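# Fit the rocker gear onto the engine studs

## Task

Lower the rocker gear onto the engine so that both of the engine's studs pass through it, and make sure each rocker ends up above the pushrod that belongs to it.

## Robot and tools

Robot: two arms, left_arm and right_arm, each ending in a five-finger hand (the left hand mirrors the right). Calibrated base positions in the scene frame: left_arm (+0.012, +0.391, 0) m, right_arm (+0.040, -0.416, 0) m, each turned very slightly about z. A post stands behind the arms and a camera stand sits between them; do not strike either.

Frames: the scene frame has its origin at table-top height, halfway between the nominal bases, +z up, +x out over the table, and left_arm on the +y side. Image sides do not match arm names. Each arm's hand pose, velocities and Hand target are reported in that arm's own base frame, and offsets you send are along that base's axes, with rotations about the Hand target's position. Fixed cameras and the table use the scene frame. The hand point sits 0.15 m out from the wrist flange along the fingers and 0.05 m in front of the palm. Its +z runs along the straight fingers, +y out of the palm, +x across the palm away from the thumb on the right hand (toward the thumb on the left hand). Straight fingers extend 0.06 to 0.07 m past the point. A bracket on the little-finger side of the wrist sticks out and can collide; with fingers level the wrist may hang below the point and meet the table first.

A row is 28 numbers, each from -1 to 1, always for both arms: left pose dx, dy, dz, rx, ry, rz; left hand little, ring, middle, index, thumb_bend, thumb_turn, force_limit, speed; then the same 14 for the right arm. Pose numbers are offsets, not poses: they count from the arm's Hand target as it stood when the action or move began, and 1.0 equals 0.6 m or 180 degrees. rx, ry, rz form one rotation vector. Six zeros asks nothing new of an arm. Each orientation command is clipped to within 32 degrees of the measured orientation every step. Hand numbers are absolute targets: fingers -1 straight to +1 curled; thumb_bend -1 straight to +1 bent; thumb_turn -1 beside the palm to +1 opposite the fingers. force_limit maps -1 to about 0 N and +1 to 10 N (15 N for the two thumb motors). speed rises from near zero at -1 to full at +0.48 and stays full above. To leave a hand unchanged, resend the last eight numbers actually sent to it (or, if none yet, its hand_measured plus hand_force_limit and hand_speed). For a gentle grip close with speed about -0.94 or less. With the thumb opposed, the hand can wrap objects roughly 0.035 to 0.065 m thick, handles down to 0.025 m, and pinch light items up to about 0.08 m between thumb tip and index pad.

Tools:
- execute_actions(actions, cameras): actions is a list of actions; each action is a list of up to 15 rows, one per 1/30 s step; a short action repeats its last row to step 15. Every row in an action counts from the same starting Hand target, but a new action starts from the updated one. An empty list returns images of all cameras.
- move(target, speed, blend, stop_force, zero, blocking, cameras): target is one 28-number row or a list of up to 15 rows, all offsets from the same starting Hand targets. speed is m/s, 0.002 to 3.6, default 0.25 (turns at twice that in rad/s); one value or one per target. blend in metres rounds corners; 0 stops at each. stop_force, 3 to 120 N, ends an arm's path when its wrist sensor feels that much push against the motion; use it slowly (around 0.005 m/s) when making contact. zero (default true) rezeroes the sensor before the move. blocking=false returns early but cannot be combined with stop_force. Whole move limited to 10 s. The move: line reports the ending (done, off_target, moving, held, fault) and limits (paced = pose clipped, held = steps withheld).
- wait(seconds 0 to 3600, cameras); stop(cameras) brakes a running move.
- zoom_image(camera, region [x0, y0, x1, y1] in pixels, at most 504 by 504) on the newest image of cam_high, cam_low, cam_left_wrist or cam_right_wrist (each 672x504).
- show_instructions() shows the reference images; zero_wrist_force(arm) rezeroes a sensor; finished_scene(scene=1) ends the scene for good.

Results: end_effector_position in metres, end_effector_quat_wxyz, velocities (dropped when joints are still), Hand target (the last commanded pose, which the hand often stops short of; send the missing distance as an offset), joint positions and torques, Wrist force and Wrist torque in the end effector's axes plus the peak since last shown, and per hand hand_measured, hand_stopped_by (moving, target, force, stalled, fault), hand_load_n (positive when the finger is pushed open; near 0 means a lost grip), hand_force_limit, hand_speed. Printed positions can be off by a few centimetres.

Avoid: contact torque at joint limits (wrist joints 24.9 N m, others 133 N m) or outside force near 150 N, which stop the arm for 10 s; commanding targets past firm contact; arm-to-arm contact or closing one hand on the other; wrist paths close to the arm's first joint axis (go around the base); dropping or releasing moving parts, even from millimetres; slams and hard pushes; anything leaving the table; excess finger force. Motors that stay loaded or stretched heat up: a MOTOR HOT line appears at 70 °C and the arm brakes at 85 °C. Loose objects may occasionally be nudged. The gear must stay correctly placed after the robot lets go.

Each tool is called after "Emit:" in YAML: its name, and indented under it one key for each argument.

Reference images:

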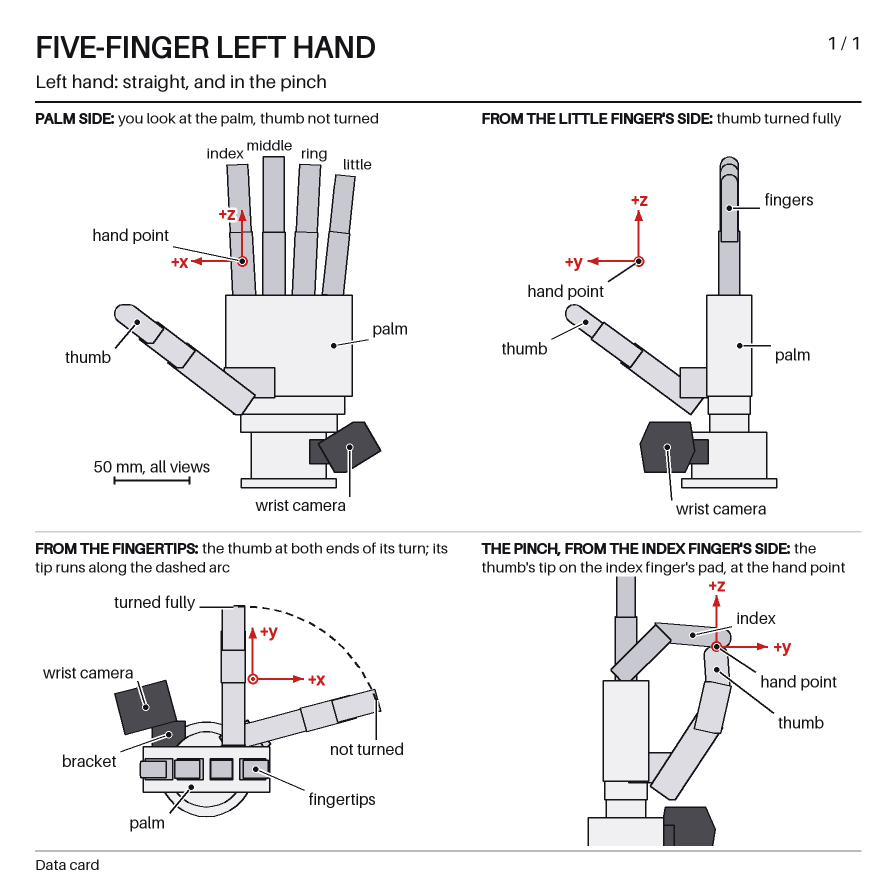

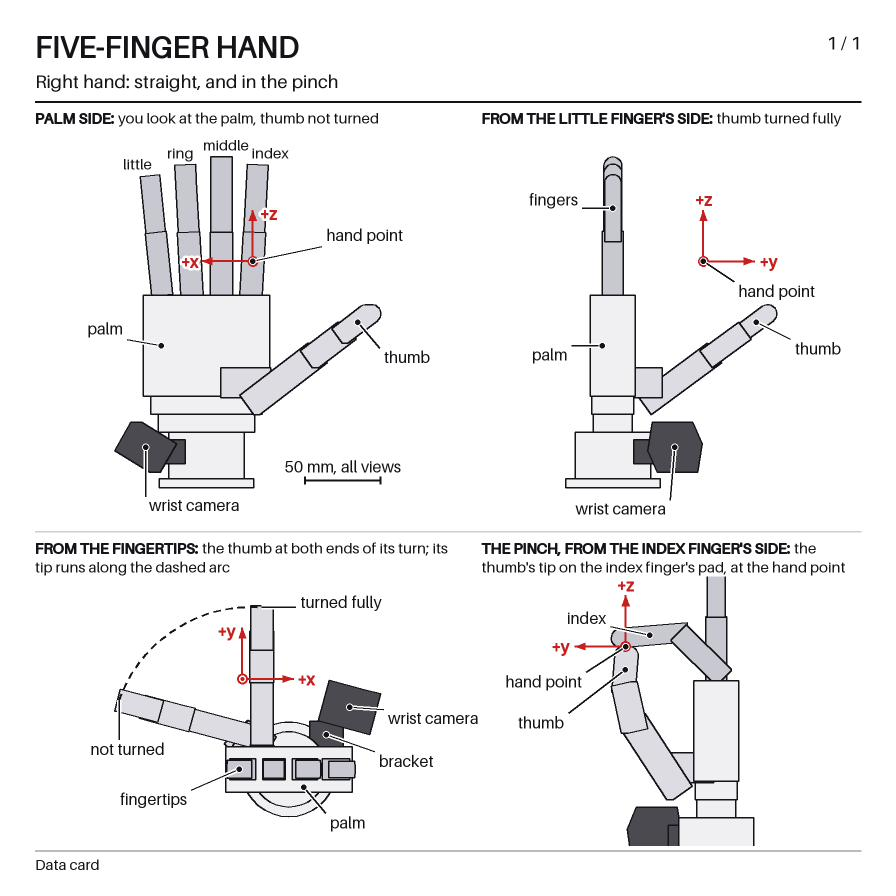

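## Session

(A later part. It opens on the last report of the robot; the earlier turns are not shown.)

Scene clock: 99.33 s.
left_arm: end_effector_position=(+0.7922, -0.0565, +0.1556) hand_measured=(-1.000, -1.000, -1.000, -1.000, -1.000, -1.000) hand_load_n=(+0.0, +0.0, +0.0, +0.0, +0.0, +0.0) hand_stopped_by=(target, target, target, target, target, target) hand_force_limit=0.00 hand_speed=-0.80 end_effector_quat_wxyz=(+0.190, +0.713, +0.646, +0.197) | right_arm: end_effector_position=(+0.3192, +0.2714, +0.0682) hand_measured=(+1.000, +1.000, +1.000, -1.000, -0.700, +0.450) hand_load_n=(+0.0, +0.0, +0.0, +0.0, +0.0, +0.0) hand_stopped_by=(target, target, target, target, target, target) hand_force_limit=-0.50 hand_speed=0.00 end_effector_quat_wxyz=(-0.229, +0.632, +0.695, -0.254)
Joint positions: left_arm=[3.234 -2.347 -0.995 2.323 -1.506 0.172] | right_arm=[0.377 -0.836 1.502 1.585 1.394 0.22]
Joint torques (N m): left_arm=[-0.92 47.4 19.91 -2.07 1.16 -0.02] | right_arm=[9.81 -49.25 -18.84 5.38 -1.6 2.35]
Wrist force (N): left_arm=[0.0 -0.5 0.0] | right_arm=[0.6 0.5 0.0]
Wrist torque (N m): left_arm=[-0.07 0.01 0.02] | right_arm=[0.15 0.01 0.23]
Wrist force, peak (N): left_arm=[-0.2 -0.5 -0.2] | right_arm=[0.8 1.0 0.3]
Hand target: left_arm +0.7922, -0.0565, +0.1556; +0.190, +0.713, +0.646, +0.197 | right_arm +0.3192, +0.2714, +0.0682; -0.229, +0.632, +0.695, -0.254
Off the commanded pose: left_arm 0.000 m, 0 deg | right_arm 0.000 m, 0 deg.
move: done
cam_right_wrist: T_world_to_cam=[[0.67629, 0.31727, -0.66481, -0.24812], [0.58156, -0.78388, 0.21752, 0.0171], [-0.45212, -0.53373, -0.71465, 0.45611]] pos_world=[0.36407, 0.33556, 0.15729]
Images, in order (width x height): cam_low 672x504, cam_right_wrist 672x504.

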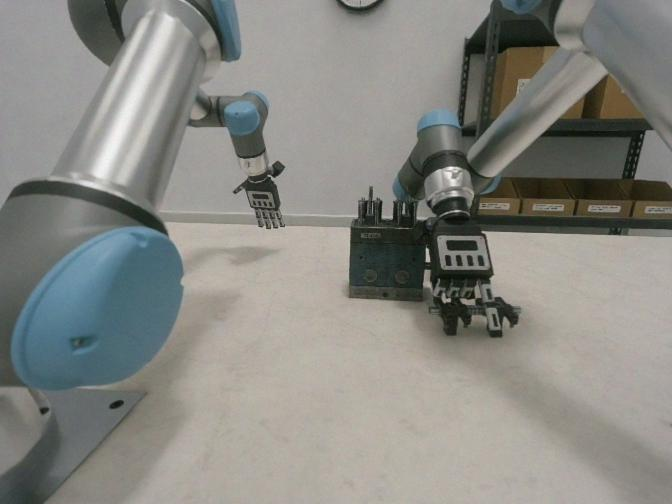

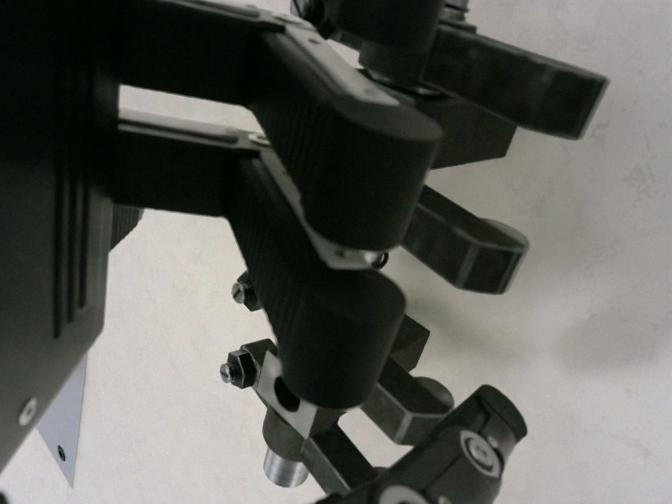

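Emit:
move:
  target:
    - [0,0,0,0,0,0,-1,-1,-1,-1,-1,-1,0,-0.8, 0,0,0,0,0,0, 1,1,1,-0.12,-0.7,0.45,-0.7,-0.4]
  speed: 0.02
  cameras: ["cam_right_wrist", "cam_low"]

Emit:
zoom_image:
  camera: "cam_low"
  region: [420, 210, 540, 350]

Scene clock: 100.57 s.
left_arm: end_effector_position=(+0.7922, -0.0565, +0.1556) hand_measured=(-1.000, -1.000, -1.000, -1.000, -1.000, -1.000) hand_load_n=(+0.0, +0.0, +0.0, +0.0, -0.5, +0.0) hand_stopped_by=(target, target, target, target, target, target) hand_force_limit=0.00 hand_speed=-0.80 end_effector_quat_wxyz=(+0.190, +0.713, +0.646, +0.197) | right_arm: end_effector_position=(+0.3192, +0.2714, +0.0682) hand_measured=(+1.000, +1.000, +1.000, -0.120, -0.700, +0.450) hand_load_n=(+0.0, +0.0, +0.0, +0.0, +0.0, +0.0) hand_stopped_by=(target, target, target, target, target, target) hand_force_limit=-0.70 hand_speed=-0.40 end_effector_quat_wxyz=(-0.229, +0.632, +0.695, -0.254)
Joint positions: left_arm=[3.234 -2.347 -0.995 2.323 -1.506 0.172] | right_arm=[0.377 -0.836 1.502 1.585 1.394 0.22]
Joint torques (N m): left_arm=[-0.28 47.52 18.89 -2.14 1.37 -0.02] | right_arm=[10.39 -48.5 -18.9 5.06 -1.9 2.24]
Wrist force (N): left_arm=[-0.2 0.0 -0.2] | right_arm=[0.6 0.5 0.1]
Wrist torque (N m): left_arm=[0.02 0.01 -0.01] | right_arm=[0.15 0.02 0.22]
Wrist force, peak (N): left_arm=[-0.2 -0.6 -0.2] | right_arm=[0.7 0.9 -0.1]
Hand target: left_arm +0.7922, -0.0565, +0.1556; +0.190, +0.713, +0.646, +0.197 | right_arm +0.3192, +0.2714, +0.0682; -0.229, +0.632, +0.695, -0.254
Off the commanded pose: left_arm 0.000 m, 0 deg | right_arm 0.000 m, 0 deg.
move: done
cam_right_wrist: T_world_to_cam=[[0.67629, 0.31727, -0.66481, -0.24812], [0.58156, -0.78388, 0.21752, 0.0171], [-0.45212, -0.53373, -0.71465, 0.45611]] pos_world=[0.36407, 0.33556, 0.15729]
Images, in order (width x height): cam_low 672x504, cam_right_wrist 672x504.

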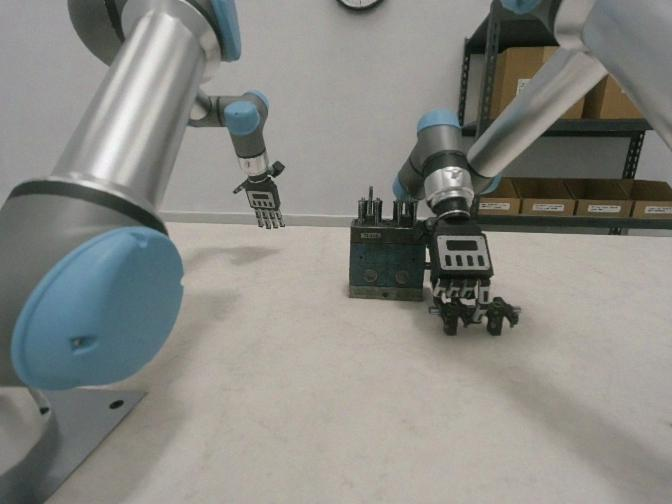

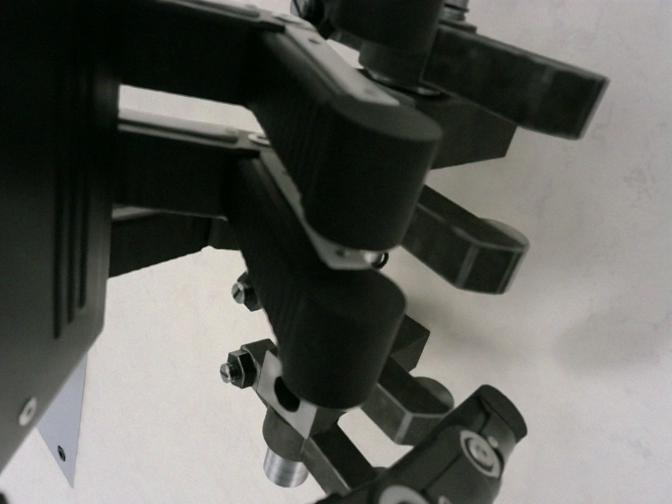

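Scaled by 3.600 from the camera's image (finer frame: 960x720).

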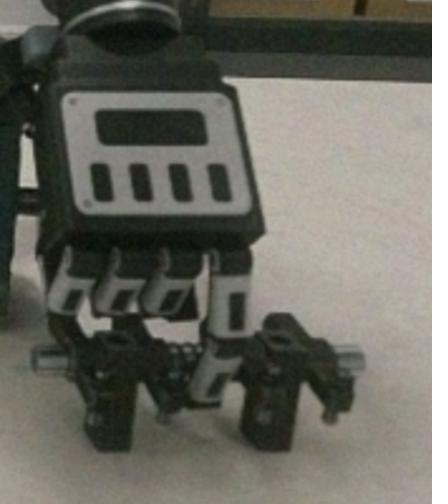

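Emit:
move:
  target:
    - [0,0,0,0,0,0,-1,-1,-1,-1,-1,-1,0,-0.8, -0.0013,0,0.003,0.006,-0.0608,0, 1,1,1,-0.12,-0.7,0.45,-0.7,-0.4]
  speed: 0.03
  cameras: ["cam_right_wrist", "cam_low"]

Emit:
zoom_image:
  camera: "cam_low"
  region: [420, 210, 540, 350]

Scene clock: 107.03 s.
left_arm: end_effector_position=(+0.7922, -0.0565, +0.1556) hand_measured=(-1.000, -1.000, -1.000, -1.000, -1.000, -1.000) hand_load_n=(+0.0, +0.0, +0.0, +0.0, +0.0, +0.0) hand_stopped_by=(target, target, target, target, target, target) hand_force_limit=0.00 hand_speed=-0.80 end_effector_quat_wxyz=(+0.190, +0.713, +0.646, +0.197) | right_arm: end_effector_position=(+0.3184, +0.2714, +0.0700) hand_measured=(+1.000, +1.000, +1.000, -0.120, -0.700, +0.450) hand_load_n=(+0.0, +0.0, +0.0, +0.0, +0.0, +0.0) hand_stopped_by=(target, target, target, target, target, target) hand_force_limit=-0.70 hand_speed=-0.40 end_effector_quat_wxyz=(-0.168, +0.652, +0.716, -0.186)
Joint positions: left_arm=[3.234 -2.347 -0.995 2.323 -1.506 0.172] | right_arm=[0.404 -0.945 1.589 1.413 1.425 0.274]
Joint torques (N m): left_arm=[-0.18 46.83 18.82 -2.12 1.29 -0.06] | right_arm=[3.03 -33.49 -18.47 5.08 0.47 1.28]
Wrist force (N): left_arm=[0.0 -0.3 -0.1] | right_arm=[0.5 0.6 -0.1]
Wrist torque (N m): left_arm=[-0.03 0.00 0.01] | right_arm=[0.15 0.01 -0.01]
Wrist force, peak (N): left_arm=[-0.4 -0.6 -0.2] | right_arm=[0.8 1.0 0.1]
Hand target: left_arm +0.7922, -0.0565, +0.1556; +0.190, +0.713, +0.646, +0.197 | right_arm +0.3184, +0.2714, +0.0700; -0.168, +0.652, +0.716, -0.186
Off the commanded pose: left_arm 0.000 m, 0 deg | right_arm 0.000 m, 0 deg.
move: done
cam_right_wrist: T_world_to_cam=[[0.78983, 0.32855, -0.5179, -0.29591], [0.53103, -0.78883, 0.30943, 0.02813], [-0.30688, -0.51942, -0.79751, 0.41273]] pos_world=[0.34543, 0.33379, 0.1672]
Images, in order (width x height): cam_low 672x504, cam_right_wrist 672x504.

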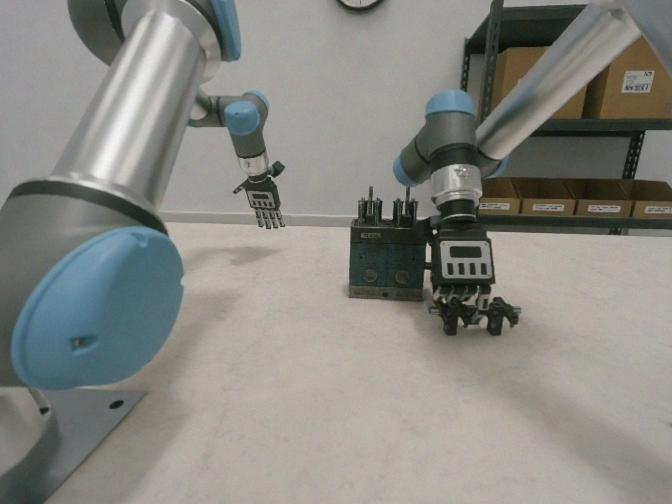

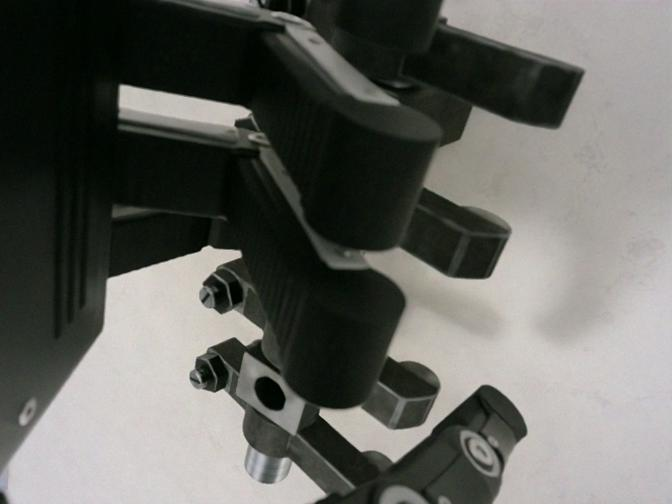

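Scaled by 3.600 from the camera's image (finer frame: 960x720).

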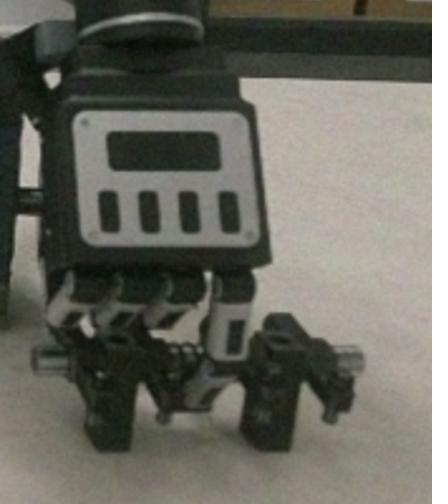

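Emit:
move:
  target:
    - [0,0,0,0,0,0,-1,-1,-1,-1,-1,-1,0,-0.8, -0.0058,0,0.0032,0,0,0, 1,1,1,-0.12,-0.7,0.45,-0.7,-0.4]
    - [0,0,0,0,0,0,-1,-1,-1,-1,-1,-1,0,-0.8, -0.0105,0,0.006,0.006,-0.0608,0, 1,1,1,-0.12,-0.7,0.45,-0.7,-0.4]
  speed: 0.03
  cameras: ["cam_right_wrist", "cam_low"]

Emit:
zoom_image:
  camera: "cam_low"
  region: [420, 210, 540, 350]

Scene clock: 111.43 s.
left_arm: end_effector_position=(+0.7922, -0.0565, +0.1556) hand_measured=(-1.000, -1.000, -1.000, -1.000, -1.000, -1.000) hand_load_n=(+0.0, +0.0, +0.0, +0.0, +0.0, +0.0) hand_stopped_by=(target, target, target, target, target, target) hand_force_limit=0.00 hand_speed=-0.80 end_effector_quat_wxyz=(+0.190, +0.713, +0.646, +0.197) | right_arm: end_effector_position=(+0.3121, +0.2714, +0.0736) hand_measured=(+1.000, +1.000, +1.000, -0.120, -0.700, +0.450) hand_load_n=(+0.0, +0.0, +0.0, +0.0, -0.5, +0.0) hand_stopped_by=(target, target, target, target, target, target) hand_force_limit=-0.70 hand_speed=-0.40 end_effector_quat_wxyz=(-0.105, +0.665, +0.730, -0.116)
Joint positions: left_arm=[3.234 -2.347 -0.995 2.323 -1.506 0.172] | right_arm=[0.444 -1.06 1.695 1.234 1.466 0.335]
Joint torques (N m): left_arm=[-0.23 46.08 19.32 -2.23 1.22 -0.23] | right_arm=[0.51 -27.2 -20.24 5.08 -0.05 0.97]
Wrist force (N): left_arm=[0.1 -0.2 -0.3] | right_arm=[0.9 0.2 0.1]
Wrist torque (N m): left_arm=[-0.01 -0.02 0.02] | right_arm=[0.02 0.01 -0.02]
Wrist force, peak (N): left_arm=[-0.1 -0.6 -0.4] | right_arm=[0.6 1.1 0.0]
Hand target: left_arm +0.7922, -0.0565, +0.1556; +0.190, +0.713, +0.646, +0.197 | right_arm +0.3121, +0.2714, +0.0736; -0.105, +0.665, +0.730, -0.117
Off the commanded pose: left_arm 0.000 m, 0 deg | right_arm 0.000 m, 0 deg.
move: done
cam_right_wrist: T_world_to_cam=[[0.87319, 0.33675, -0.35233, -0.32952], [0.46404, -0.79547, 0.38974, 0.04719], [-0.14902, -0.50381, -0.85086, 0.36405]] pos_world=[0.32009, 0.33192, 0.17527]
Images, in order (width x height): cam_low 672x504, cam_right_wrist 672x504.

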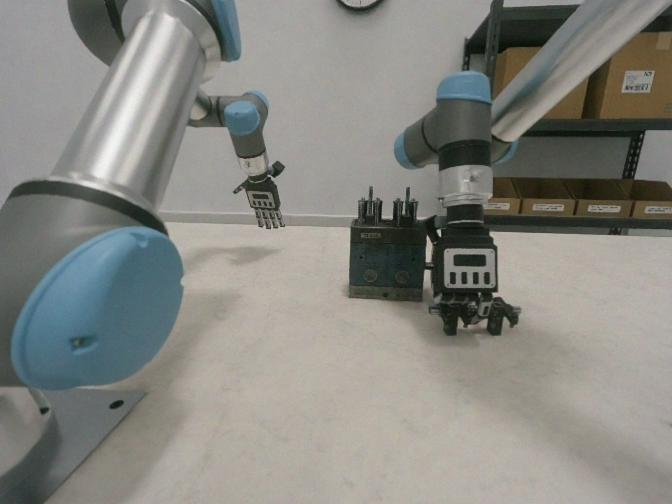

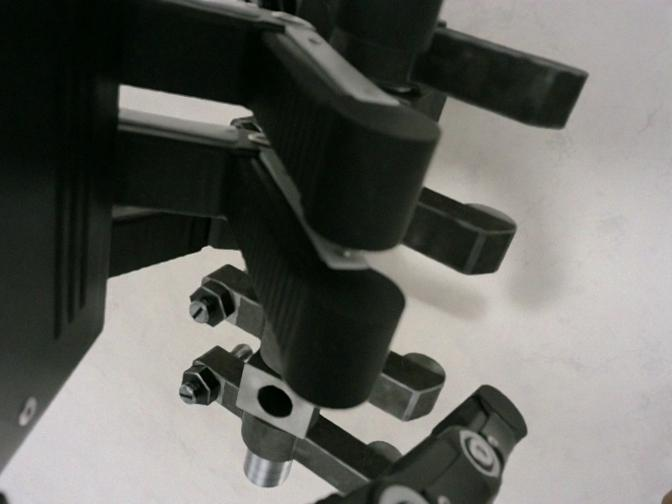

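Scaled by 3.600 from the camera's image (finer frame: 960x720).

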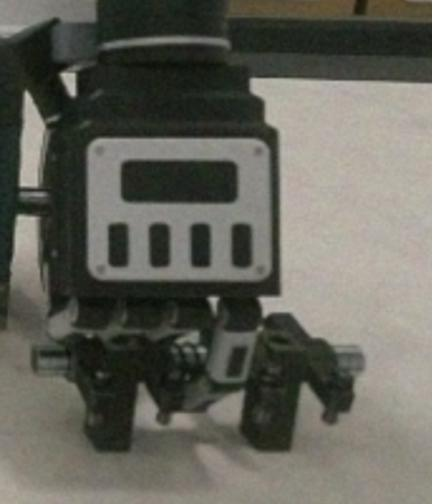

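Emit:
move:
  target:
    - [0,0,0,0,0,0,-1,-1,-1,-1,-1,-1,0,-0.8, -0.0048,-0.001,0.0015,0,0,0, 1,1,1,-0.12,-0.7,0.38,-0.7,-0.4]
    - [0,0,0,0,0,0,-1,-1,-1,-1,-1,-1,0,-0.8, -0.0048,-0.001,0.0015,0,0,0, 1,1,1,-0.12,-0.02,0.38,-0.7,-0.8]
  speed: 0.02
  cameras: ["cam_right_wrist", "cam_low"]

Emit:
zoom_image:
  camera: "cam_low"
  region: [420, 210, 540, 350]

Scene clock: 115.50 s.
left_arm: end_effector_position=(+0.7922, -0.0565, +0.1556) hand_measured=(-1.000, -1.000, -1.000, -1.000, -1.000, -1.000) hand_load_n=(+0.0, +0.0, +0.0, +0.0, +0.0, +0.0) hand_stopped_by=(target, target, target, target, target, target) hand_force_limit=0.00 hand_speed=-0.80 end_effector_quat_wxyz=(+0.190, +0.713, +0.646, +0.197) | right_arm: end_effector_position=(+0.3092, +0.2708, +0.0745) hand_measured=(+1.000, +1.000, +1.000, -0.120, -0.020, +0.380) hand_load_n=(+0.0, +0.0, +0.0, +0.0, +0.0, +0.0) hand_stopped_by=(target, target, target, target, target, target) hand_force_limit=-0.70 hand_speed=-0.80 end_effector_quat_wxyz=(-0.105, +0.665, +0.730, -0.117)
Joint positions: left_arm=[3.234 -2.347 -0.995 2.323 -1.506 0.172] | right_arm=[0.446 -1.067 1.702 1.233 1.466 0.336]
Joint torques (N m): left_arm=[-0.72 46.1 19.09 -2.3 1.25 -0.17] | right_arm=[10.7 -27.62 -22.19 4.92 1.49 -1.57]
Wrist force (N): left_arm=[-0.1 -0.3 -0.2] | right_arm=[0.8 0.1 0.2]
Wrist torque (N m): left_arm=[-0.04 0.02 0.01] | right_arm=[0.01 0.03 -0.03]
Wrist force, peak (N): left_arm=[-0.3 -0.5 -0.5] | right_arm=[1.2 0.1 0.2]
Hand target: left_arm +0.7922, -0.0565, +0.1556; +0.190, +0.713, +0.646, +0.197 | right_arm +0.3092, +0.2708, +0.0745; -0.105, +0.665, +0.730, -0.117
Off the commanded pose: left_arm 0.000 m, 0 deg | right_arm 0.000 m, 0 deg.
move: done
cam_right_wrist: T_world_to_cam=[[0.87307, 0.33674, -0.35264, -0.32637], [0.46416, -0.79547, 0.3896, 0.04769], [-0.14932, -0.50383, -0.8508, 0.36418]] pos_world=[0.31719, 0.33132, 0.17617]
Images, in order (width x height): cam_low 672x504, cam_right_wrist 672x504.

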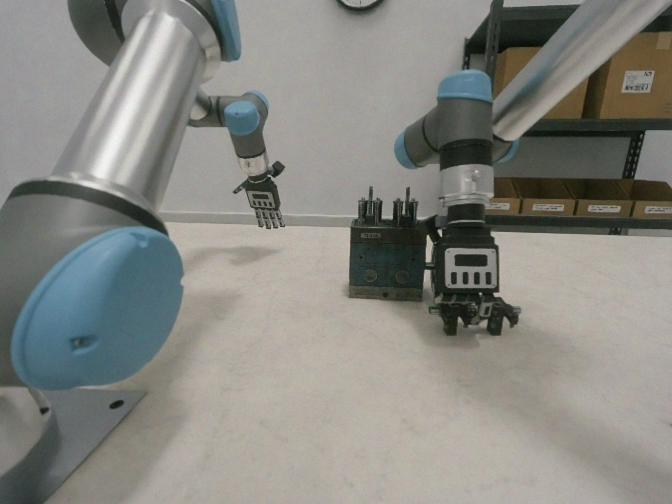

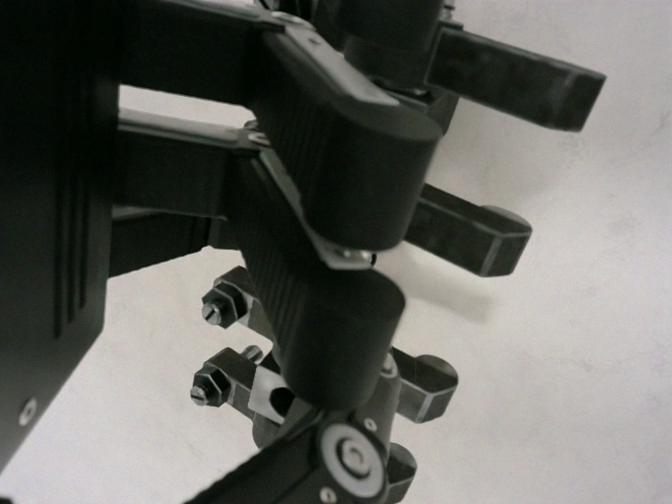

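Scaled by 3.600 from the camera's image (finer frame: 960x720).

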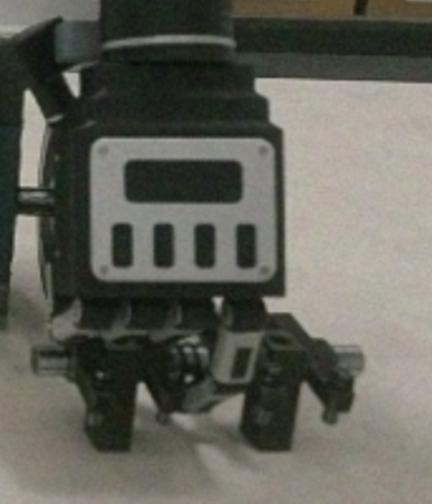

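Emit:
move:
  target:
    - [0,0,0,0,0,0,-1,-1,-1,-1,-1,-1,0,-0.8, 0,0,0,0,0,0, 1,1,1,0.4,-0.02,0.38,-0.4,-0.9]
  speed: 0.02
  cameras: ["cam_right_wrist", "cam_low"]

Emit:
zoom_image:
  camera: "cam_low"
  region: [420, 210, 540, 350]

Scene clock: 117.40 s.
left_arm: end_effector_position=(+0.7922, -0.0565, +0.1556) hand_measured=(-1.000, -1.000, -1.000, -1.000, -1.000, -1.000) hand_load_n=(+0.0, +0.0, +0.0, +0.0, -0.5, +0.0) hand_stopped_by=(target, target, target, target, target, target) hand_force_limit=0.00 hand_speed=-0.80 end_effector_quat_wxyz=(+0.190, +0.713, +0.646, +0.197) | right_arm: end_effector_position=(+0.3092, +0.2708, +0.0745) hand_measured=(+1.000, +1.000, +1.000, +0.232, -0.020, +0.380) hand_load_n=(+0.0, +0.0, +0.0, +5.0, +0.5, +0.0) hand_stopped_by=(target, target, target, force, target, target) hand_force_limit=-0.40 hand_speed=-0.90 end_effector_quat_wxyz=(-0.105, +0.665, +0.730, -0.117)
Joint positions: left_arm=[3.234 -2.347 -0.995 2.323 -1.506 0.172] | right_arm=[0.446 -1.067 1.702 1.233 1.466 0.336]
Joint torques (N m): left_arm=[-0.64 46.35 18.84 -2.15 1.19 -0.12] | right_arm=[8.47 -35.52 -20.31 4.63 1.39 -1.72]
Wrist force (N): left_arm=[0.0 0.1 -0.2] | right_arm=[0.8 0.0 0.1]
Wrist torque (N m): left_arm=[0.03 -0.01 0.01] | right_arm=[0.07 0.03 -0.02]
Wrist force, peak (N): left_arm=[-0.3 -0.5 -0.3] | right_arm=[1.5 -0.4 3.1]
Hand target: left_arm +0.7922, -0.0565, +0.1556; +0.190, +0.713, +0.646, +0.197 | right_arm +0.3092, +0.2708, +0.0745; -0.105, +0.665, +0.730, -0.117
Off the commanded pose: left_arm 0.000 m, 0 deg | right_arm 0.000 m, 0 deg.
move: done
cam_right_wrist: T_world_to_cam=[[0.87307, 0.33674, -0.35264, -0.32637], [0.46416, -0.79547, 0.3896, 0.04769], [-0.14932, -0.50383, -0.8508, 0.36418]] pos_world=[0.31719, 0.33132, 0.17617]
Images, in order (width x height): cam_low 672x504, cam_right_wrist 672x504.

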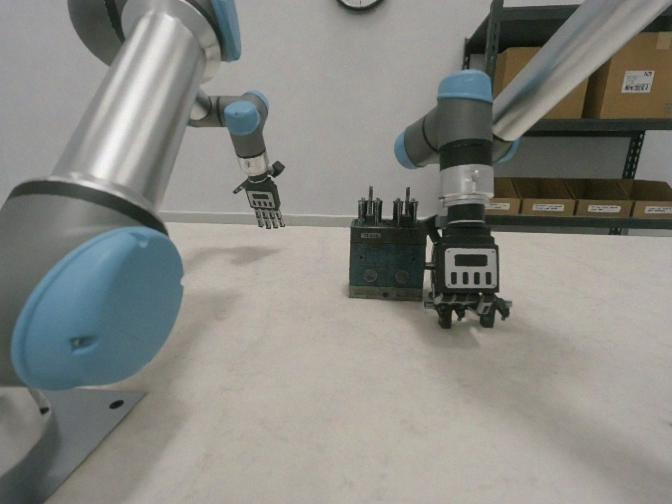

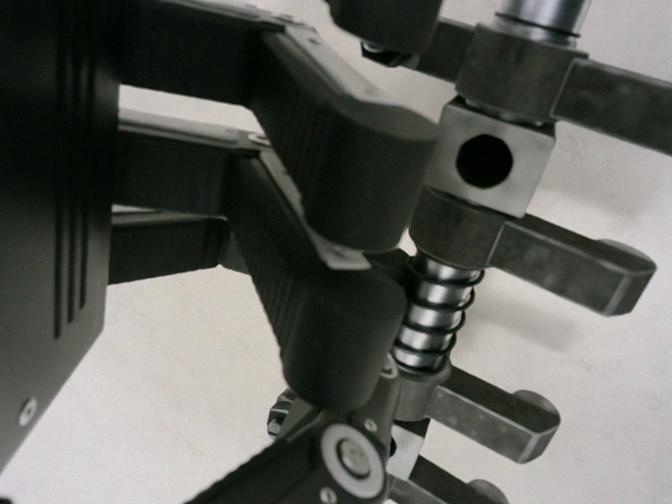

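Scaled by 3.600 from the camera's image (finer frame: 960x720).

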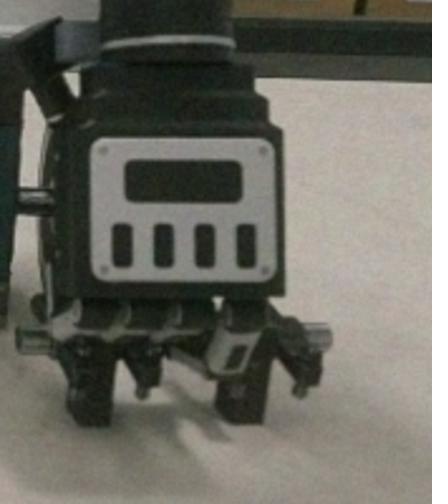

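Emit:
move:
  target:
    - [0,0,0,0,0,0,-1,-1,-1,-1,-1,-1,0,-0.8, -0.013,0,0.02,0,0,0, 1,1,1,0.4,-0.02,0.38,-0.4,-0.9]
    - [0,0,0,0,0,0,-1,-1,-1,-1,-1,-1,0,-0.8, -0.03,0,0.2,0,0,0, 1,1,1,0.4,-0.02,0.38,-0.4,-0.9]
  speed: 0.06
  cameras: ["all"]

Emit:
zoom_image:
  camera: "cam_high"
  region: [240, 170, 400, 290]

Emit:
zoom_image:
  camera: "cam_low"
  region: [400, 260, 560, 360]

Scene clock: 126.10 s.
left_arm: end_effector_position=(+0.7922, -0.0565, +0.1556) hand_measured=(-1.000, -1.000, -1.000, -1.000, -1.000, -1.000) hand_load_n=(+0.0, +0.0, +0.0, +0.0, +0.0, +0.0) hand_stopped_by=(target, target, target, target, target, target) hand_force_limit=0.00 hand_speed=-0.80 end_effector_quat_wxyz=(+0.190, +0.713, +0.646, +0.197) | right_arm: end_effector_position=(+0.2912, +0.2708, +0.1946) hand_measured=(+1.000, +1.000, +1.000, +0.232, -0.020, +0.380) hand_load_n=(+0.0, +0.0, +0.0, +5.0, +0.0, +0.0) hand_stopped_by=(target, target, target, force, target, target) hand_force_limit=-0.40 hand_speed=-0.90 end_effector_quat_wxyz=(-0.105, +0.665, +0.730, -0.117)
Joint positions: left_arm=[3.234 -2.347 -0.995 2.323 -1.506 0.172] | right_arm=[0.465 -1.232 1.6 1.498 1.46 0.354]
Joint torques (N m): left_arm=[-0.53 46.31 18.58 -2.36 1.19 -0.2] | right_arm=[5.72 -24.35 -9.59 0.34 -1.78 2.14]
Wrist force (N): left_arm=[0.0 -0.1 0.0] | right_arm=[0.3 0.6 0.5]
Wrist torque (N m): left_arm=[0.00 0.01 0.01] | right_arm=[0.07 0.04 -0.04]
Wrist force, peak (N): left_arm=[-0.3 -0.8 -0.4] | right_arm=[0.9 1.2 0.6]
Hand target: left_arm +0.7922, -0.0565, +0.1556; +0.190, +0.713, +0.646, +0.197 | right_arm +0.2912, +0.2708, +0.1945; -0.105, +0.665, +0.730, -0.117
Off the commanded pose: left_arm 0.000 m, 0 deg | right_arm 0.000 m, 0 deg.
move: done
cam_right_wrist: T_world_to_cam=[[0.87308, 0.33678, -0.35257, -0.26834], [0.46417, -0.79544, 0.38964, 0.00923], [-0.14923, -0.50384, -0.85081, 0.46365]] pos_world=[0.29919, 0.33132, 0.29627]

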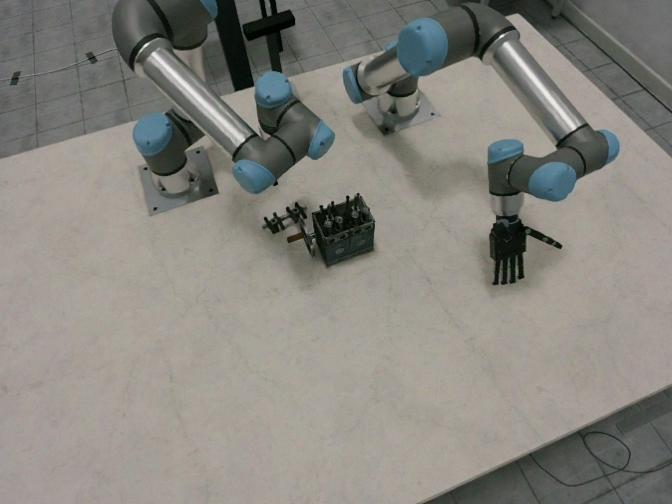

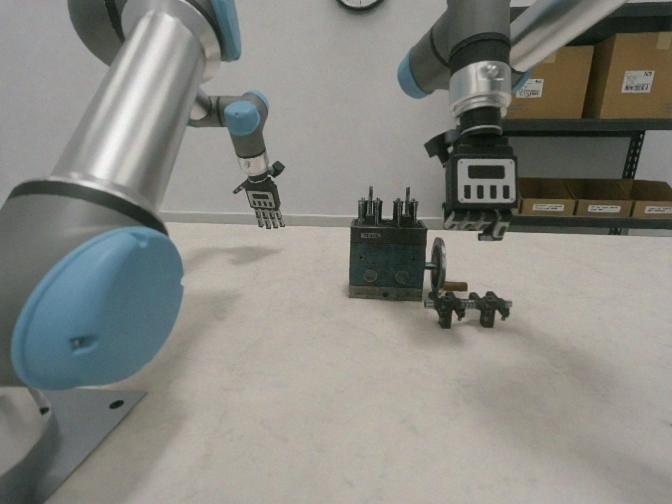

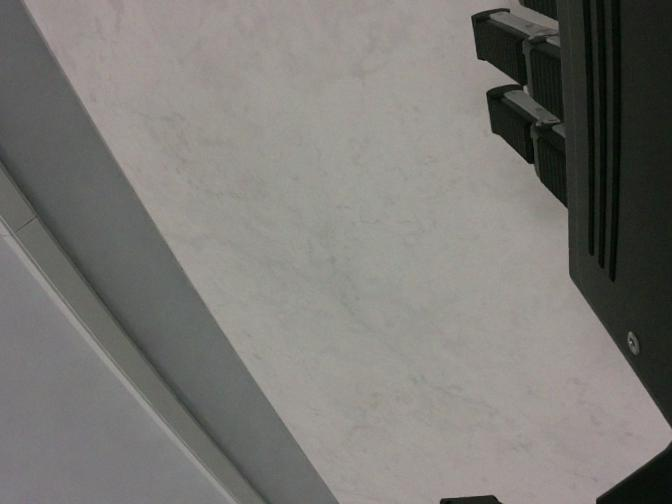

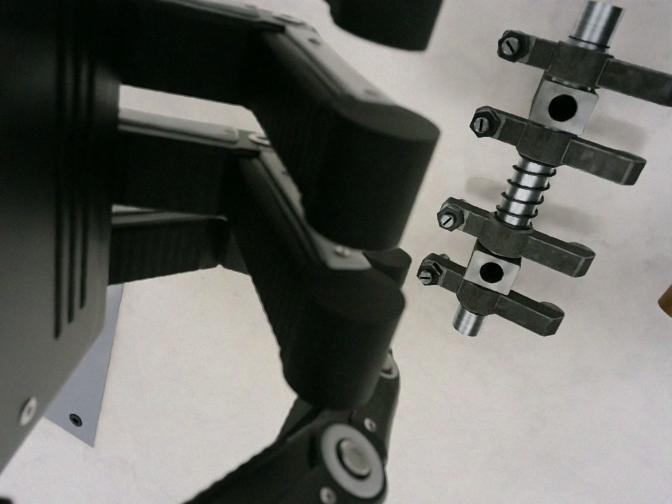

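Scaled by 3.150 from the camera's image (finer frame: 960x720).

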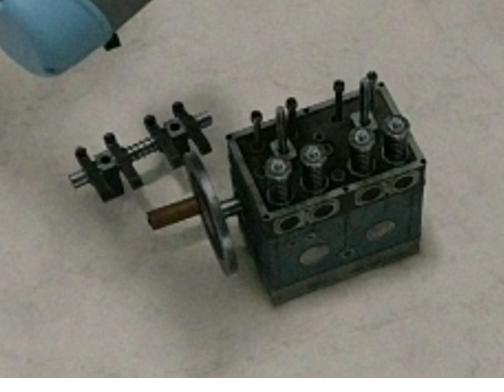

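Scaled by 3.150 from the camera's image (finer frame: 960x720).

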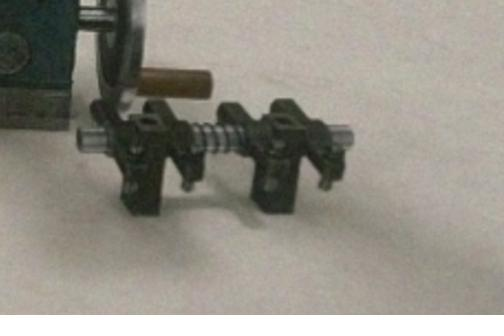

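Emit:
move:
  target:
    - [0,0,0,0,0,0,-1,-1,-1,-1,-1,-1,0,-0.8, 0.0,-0.05,0.1,0,0,0, -1,-1,-1,-1,-1,0.35,-0.4,0.2]
    - [0,0,0,0,0,0,-1,-1,-1,-1,-1,-1,0,-0.8, 0.05,-0.1,0.1,0.0789,0.0093,0.4993, -1,-1,-1,-1,-1,0.35,-0.4,0.2]
    - [0,0,0,0,0,0,-1,-1,-1,-1,-1,-1,0,-0.8, 0.08,-0.123,0,-0.1545,-0.0182,-0.9774, -1,-1,-1,-1,-1,0.35,-0.4,0.2]
  speed: 0.25
  blend: [0.02,0.03,0]
  cameras: ["all"]

Scene clock: 137.20 s.
left_arm: end_effector_position=(+0.7922, -0.0565, +0.1556) hand_measured=(-1.000, -1.000, -1.000, -1.000, -1.000, -1.000) hand_load_n=(+0.0, +0.0, +0.0, +0.0, +0.0, +0.0) hand_stopped_by=(target, target, target, target, target, target) hand_force_limit=0.00 hand_speed=-0.80 end_effector_quat_wxyz=(+0.190, +0.713, +0.646, +0.197) | right_arm: end_effector_position=(+0.3393, +0.1970, +0.1945) hand_measured=(-1.000, -1.000, -1.000, -1.000, -1.000, +0.350) hand_load_n=(+0.0, +0.0, +0.0, +0.5, +0.0, +0.0) hand_stopped_by=(target, target, target, target, target, target) hand_force_limit=-0.40 hand_speed=0.20 end_effector_quat_wxyz=(+0.000, +0.750, -0.661, +0.000)
Joint positions: left_arm=[3.234 -2.347 -0.995 2.323 -1.506 0.172] | right_arm=[0.099 -1.225 1.53 1.266 1.571 -3.169]
Joint torques (N m): left_arm=[-1.12 45.29 19.67 -2.46 1.17 -0.23] | right_arm=[-8.19 -38.92 -11.26 4.53 1.82 -0.11]
Wrist force (N): left_arm=[-0.3 -0.3 -0.1] | right_arm=[0.4 0.0 0.3]
Wrist torque (N m): left_arm=[-0.05 0.04 0.00] | right_arm=[-0.09 0.10 -0.11]
Wrist force, peak (N): left_arm=[-0.1 -0.9 -0.1] | right_arm=[1.6 1.5 2.1]
Hand target: left_arm +0.7922, -0.0565, +0.1556; +0.190, +0.713, +0.646, +0.197 | right_arm +0.3392, +0.1970, +0.1945; +0.000, +0.751, -0.661, +0.000
Off the commanded pose: left_arm 0.000 m, 0 deg | right_arm 0.000 m, 0 deg.
move: done
cam_right_wrist: T_world_to_cam=[[-0.92589, -0.37375, -0.05516, 0.40697], [-0.35143, 0.79843, 0.48888, -0.12836], [-0.13867, 0.47203, -0.87061, 0.24157]] pos_world=[0.3652, 0.14056, 0.29551]

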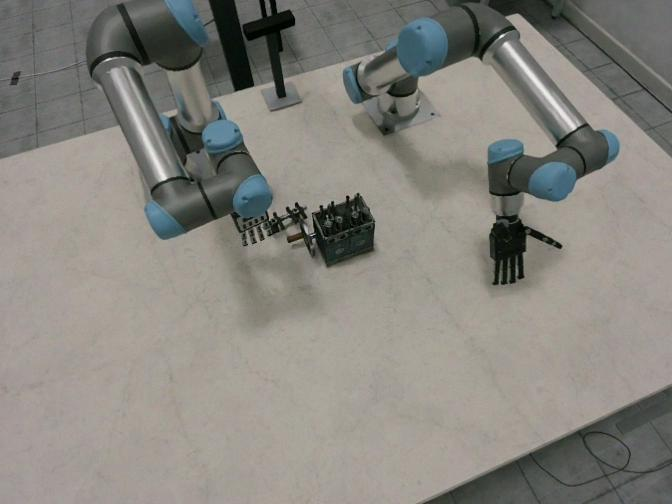

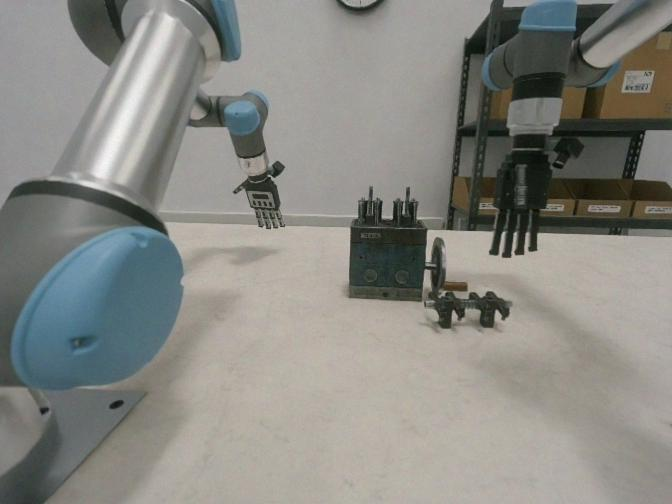

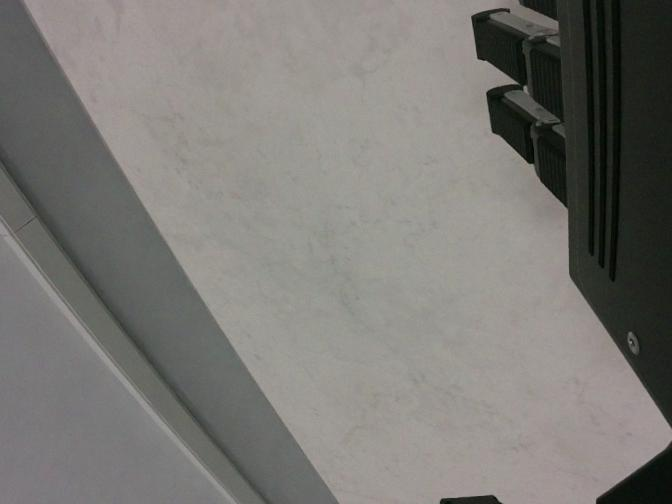

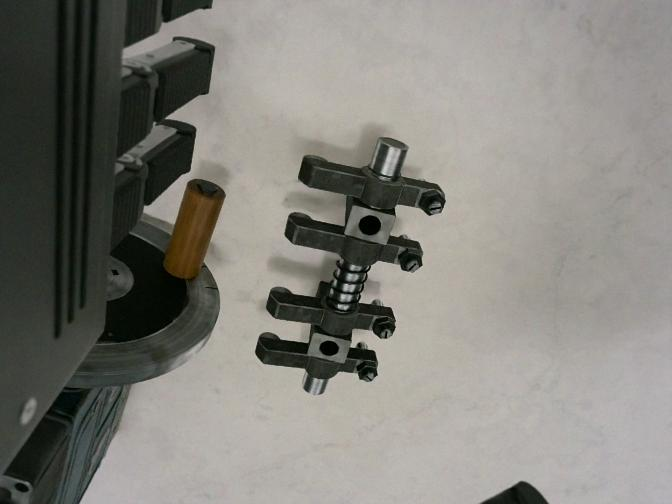

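Emit:
move:
  target:
    - [0,0,0,0,0,0,-1,-1,-1,-1,-1,-1,0,-0.8, 0.027,0.0078,-0.07,0,0,0, 1,1,1,0.1,-1,0.35,-0.4,0.2]
    - [0,0,0,0,0,0,-1,-1,-1,-1,-1,-1,0,-0.8, 0.027,0.0078,-0.14,0,0,0, 1,1,1,0.1,-1,0.35,-0.4,0.2]
  speed: 0.06
  cameras: ["cam_low", "cam_right_wrist"]

Emit:
zoom_image:
  camera: "cam_low"
  region: [400, 210, 560, 350]

Scene clock: 140.47 s.
left_arm: end_effector_position=(+0.7922, -0.0565, +0.1556) hand_measured=(-1.000, -1.000, -1.000, -1.000, -1.000, -1.000) hand_load_n=(-0.5, +0.0, +0.0, +0.0, +0.0, +0.0) hand_stopped_by=(target, target, target, target, target, target) hand_force_limit=0.00 hand_speed=-0.80 end_effector_quat_wxyz=(+0.190, +0.713, +0.646, +0.197) | right_arm: end_effector_position=(+0.3554, +0.2017, +0.1105) hand_measured=(+1.000, +1.000, +1.000, +0.100, -1.000, +0.350) hand_load_n=(+0.5, +0.0, +0.0, +0.0, -0.5, +0.0) hand_stopped_by=(target, target, target, target, target, target) hand_force_limit=-0.40 hand_speed=0.20 end_effector_quat_wxyz=(+0.000, +0.751, -0.661, +0.000)
Joint positions: left_arm=[3.234 -2.347 -0.995 2.323 -1.506 0.172] | right_arm=[0.106 -1.111 1.596 1.087 1.571 -3.162]
Joint torques (N m): left_arm=[-0.17 45.17 19.83 -2.52 1.26 -0.21] | right_arm=[-9.97 -40.6 -23.47 4.61 1.49 -1.8]
Wrist force (N): left_arm=[-0.1 -0.4 0.0] | right_arm=[0.5 -0.2 0.5]
Wrist torque (N m): left_arm=[-0.06 0.02 0.01] | right_arm=[-0.10 0.08 -0.11]
Wrist force, peak (N): left_arm=[-0.4 -0.6 0.1] | right_arm=[0.7 0.0 1.1]
Hand target: left_arm +0.7922, -0.0565, +0.1556; +0.190, +0.713, +0.646, +0.197 | right_arm +0.3554, +0.2016, +0.1105; +0.000, +0.751, -0.661, +0.000
Off the commanded pose: left_arm 0.000 m, 0 deg | right_arm 0.000 m, 0 deg.
move: done
cam_right_wrist: T_world_to_cam=[[-0.92589, -0.37378, -0.05492, 0.41901], [-0.35134, 0.79848, 0.48887, -0.08531], [-0.13887, 0.47194, -0.87062, 0.16861]] pos_world=[0.3814, 0.14516, 0.21151]

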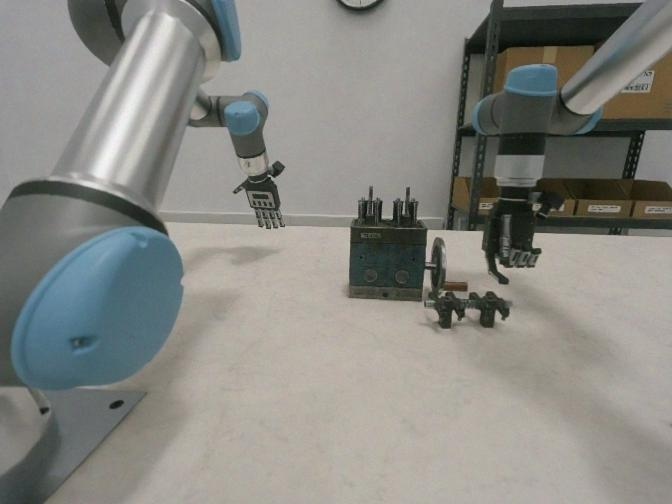

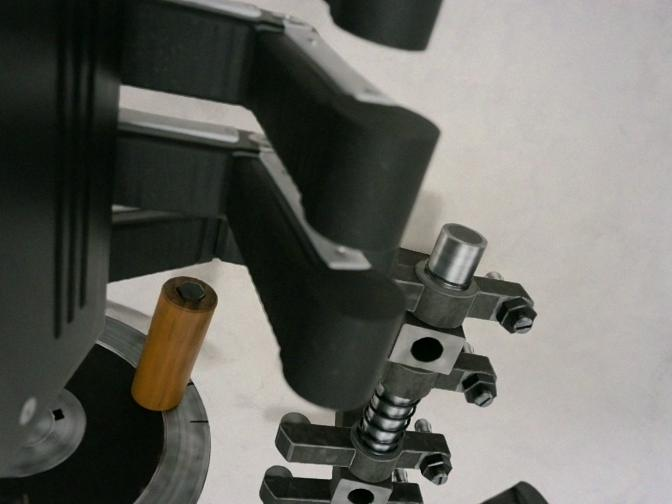

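Scaled by 3.150 from the camera's image (finer frame: 960x720).

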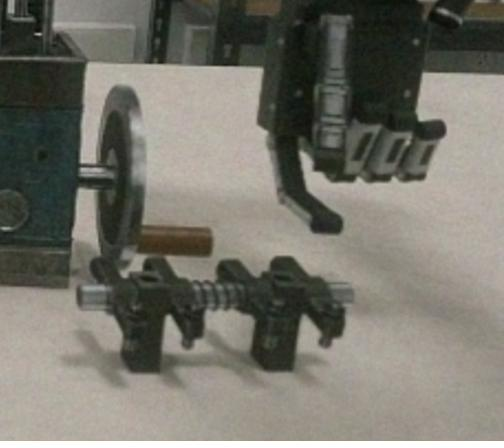

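Emit:
move:
  target:
    - [0,0,0,0,0,0,-1,-1,-1,-1,-1,-1,0,-0.8, 0,0.0035,-0.058,0,0,0, 1,1,1,0.1,-1,0.35,-0.4,0.2]
  speed: 0.04
  stop_force: 5
  cameras: ["cam_low", "cam_right_wrist"]

Emit:
zoom_image:
  camera: "cam_low"
  region: [440, 230, 560, 350]

Scene clock: 143.80 s.
left_arm: end_effector_position=(+0.7922, -0.0565, +0.1556) hand_measured=(-1.000, -1.000, -1.000, -1.000, -1.000, -1.000) hand_load_n=(+0.0, +0.0, +0.0, +0.0, +0.0, -0.5) hand_stopped_by=(target, target, target, target, target, target) hand_force_limit=0.00 hand_speed=-0.80 end_effector_quat_wxyz=(+0.190, +0.713, +0.646, +0.197) | right_arm: end_effector_position=(+0.3554, +0.2038, +0.0757) hand_measured=(+1.000, +1.000, +1.000, +0.100, -1.000, +0.350) hand_load_n=(+0.0, +0.0, +0.0, +0.0, +0.0, +0.0) hand_stopped_by=(target, target, target, target, target, target) hand_force_limit=-0.40 hand_speed=0.20 end_effector_quat_wxyz=(+0.000, +0.751, -0.661, +0.000)
Joint positions: left_arm=[3.234 -2.347 -0.995 2.323 -1.506 0.172] | right_arm=[0.111 -1.069 1.631 1.009 1.571 -3.157]
Joint torques (N m): left_arm=[-0.29 44.89 19.38 -2.41 1.13 -0.18] | right_arm=[-3.01 -42.38 -23.71 4.73 -1.46 -0.13]
Wrist force (N): left_arm=[-0.1 -0.4 -0.2] | right_arm=[0.9 -0.1 0.4]
Wrist torque (N m): left_arm=[-0.04 0.01 0.02] | right_arm=[-0.06 0.01 -0.07]
Wrist force, peak (N): left_arm=[-0.5 -0.5 -0.3] | right_arm=[0.9 -0.1 0.4]
Hand target: left_arm +0.7922, -0.0565, +0.1556; +0.190, +0.713, +0.646, +0.197 | right_arm +0.3554, +0.2037, +0.0757; +0.000, +0.751, -0.661, +0.000
Off the commanded pose: left_arm 0.000 m, 0 deg | right_arm 0.000 m, 0 deg.
move: done
cam_right_wrist: T_world_to_cam=[[-0.92587, -0.37381, -0.05505, 0.4179], [-0.35143, 0.79846, 0.48884, -0.06993], [-0.13878, 0.47195, -0.87064, 0.13728]] pos_world=[0.3814, 0.14726, 0.17671]

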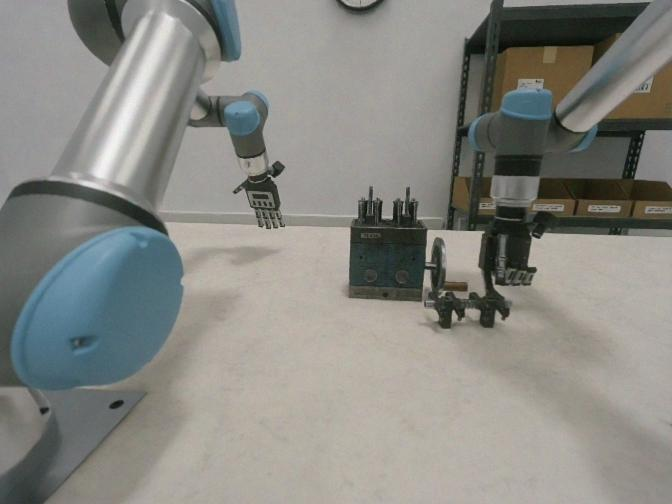

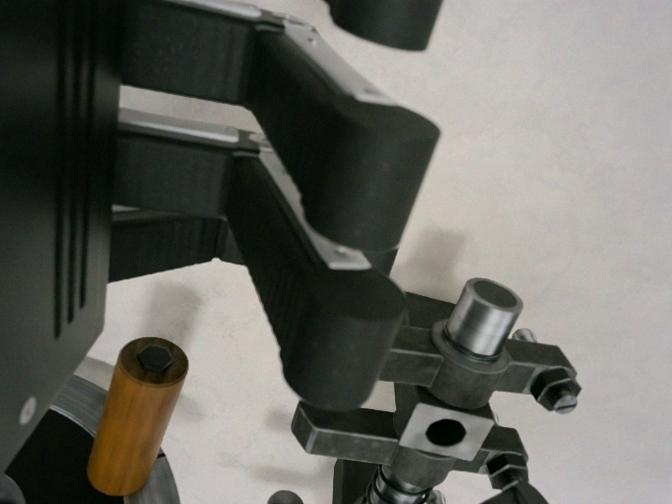

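Scaled by 4.200 from the camera's image (finer frame: 960x720).

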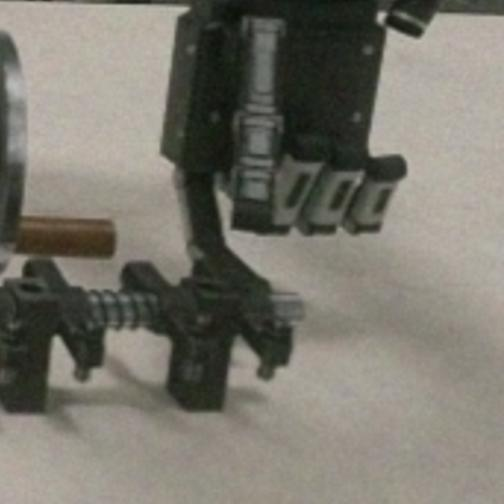

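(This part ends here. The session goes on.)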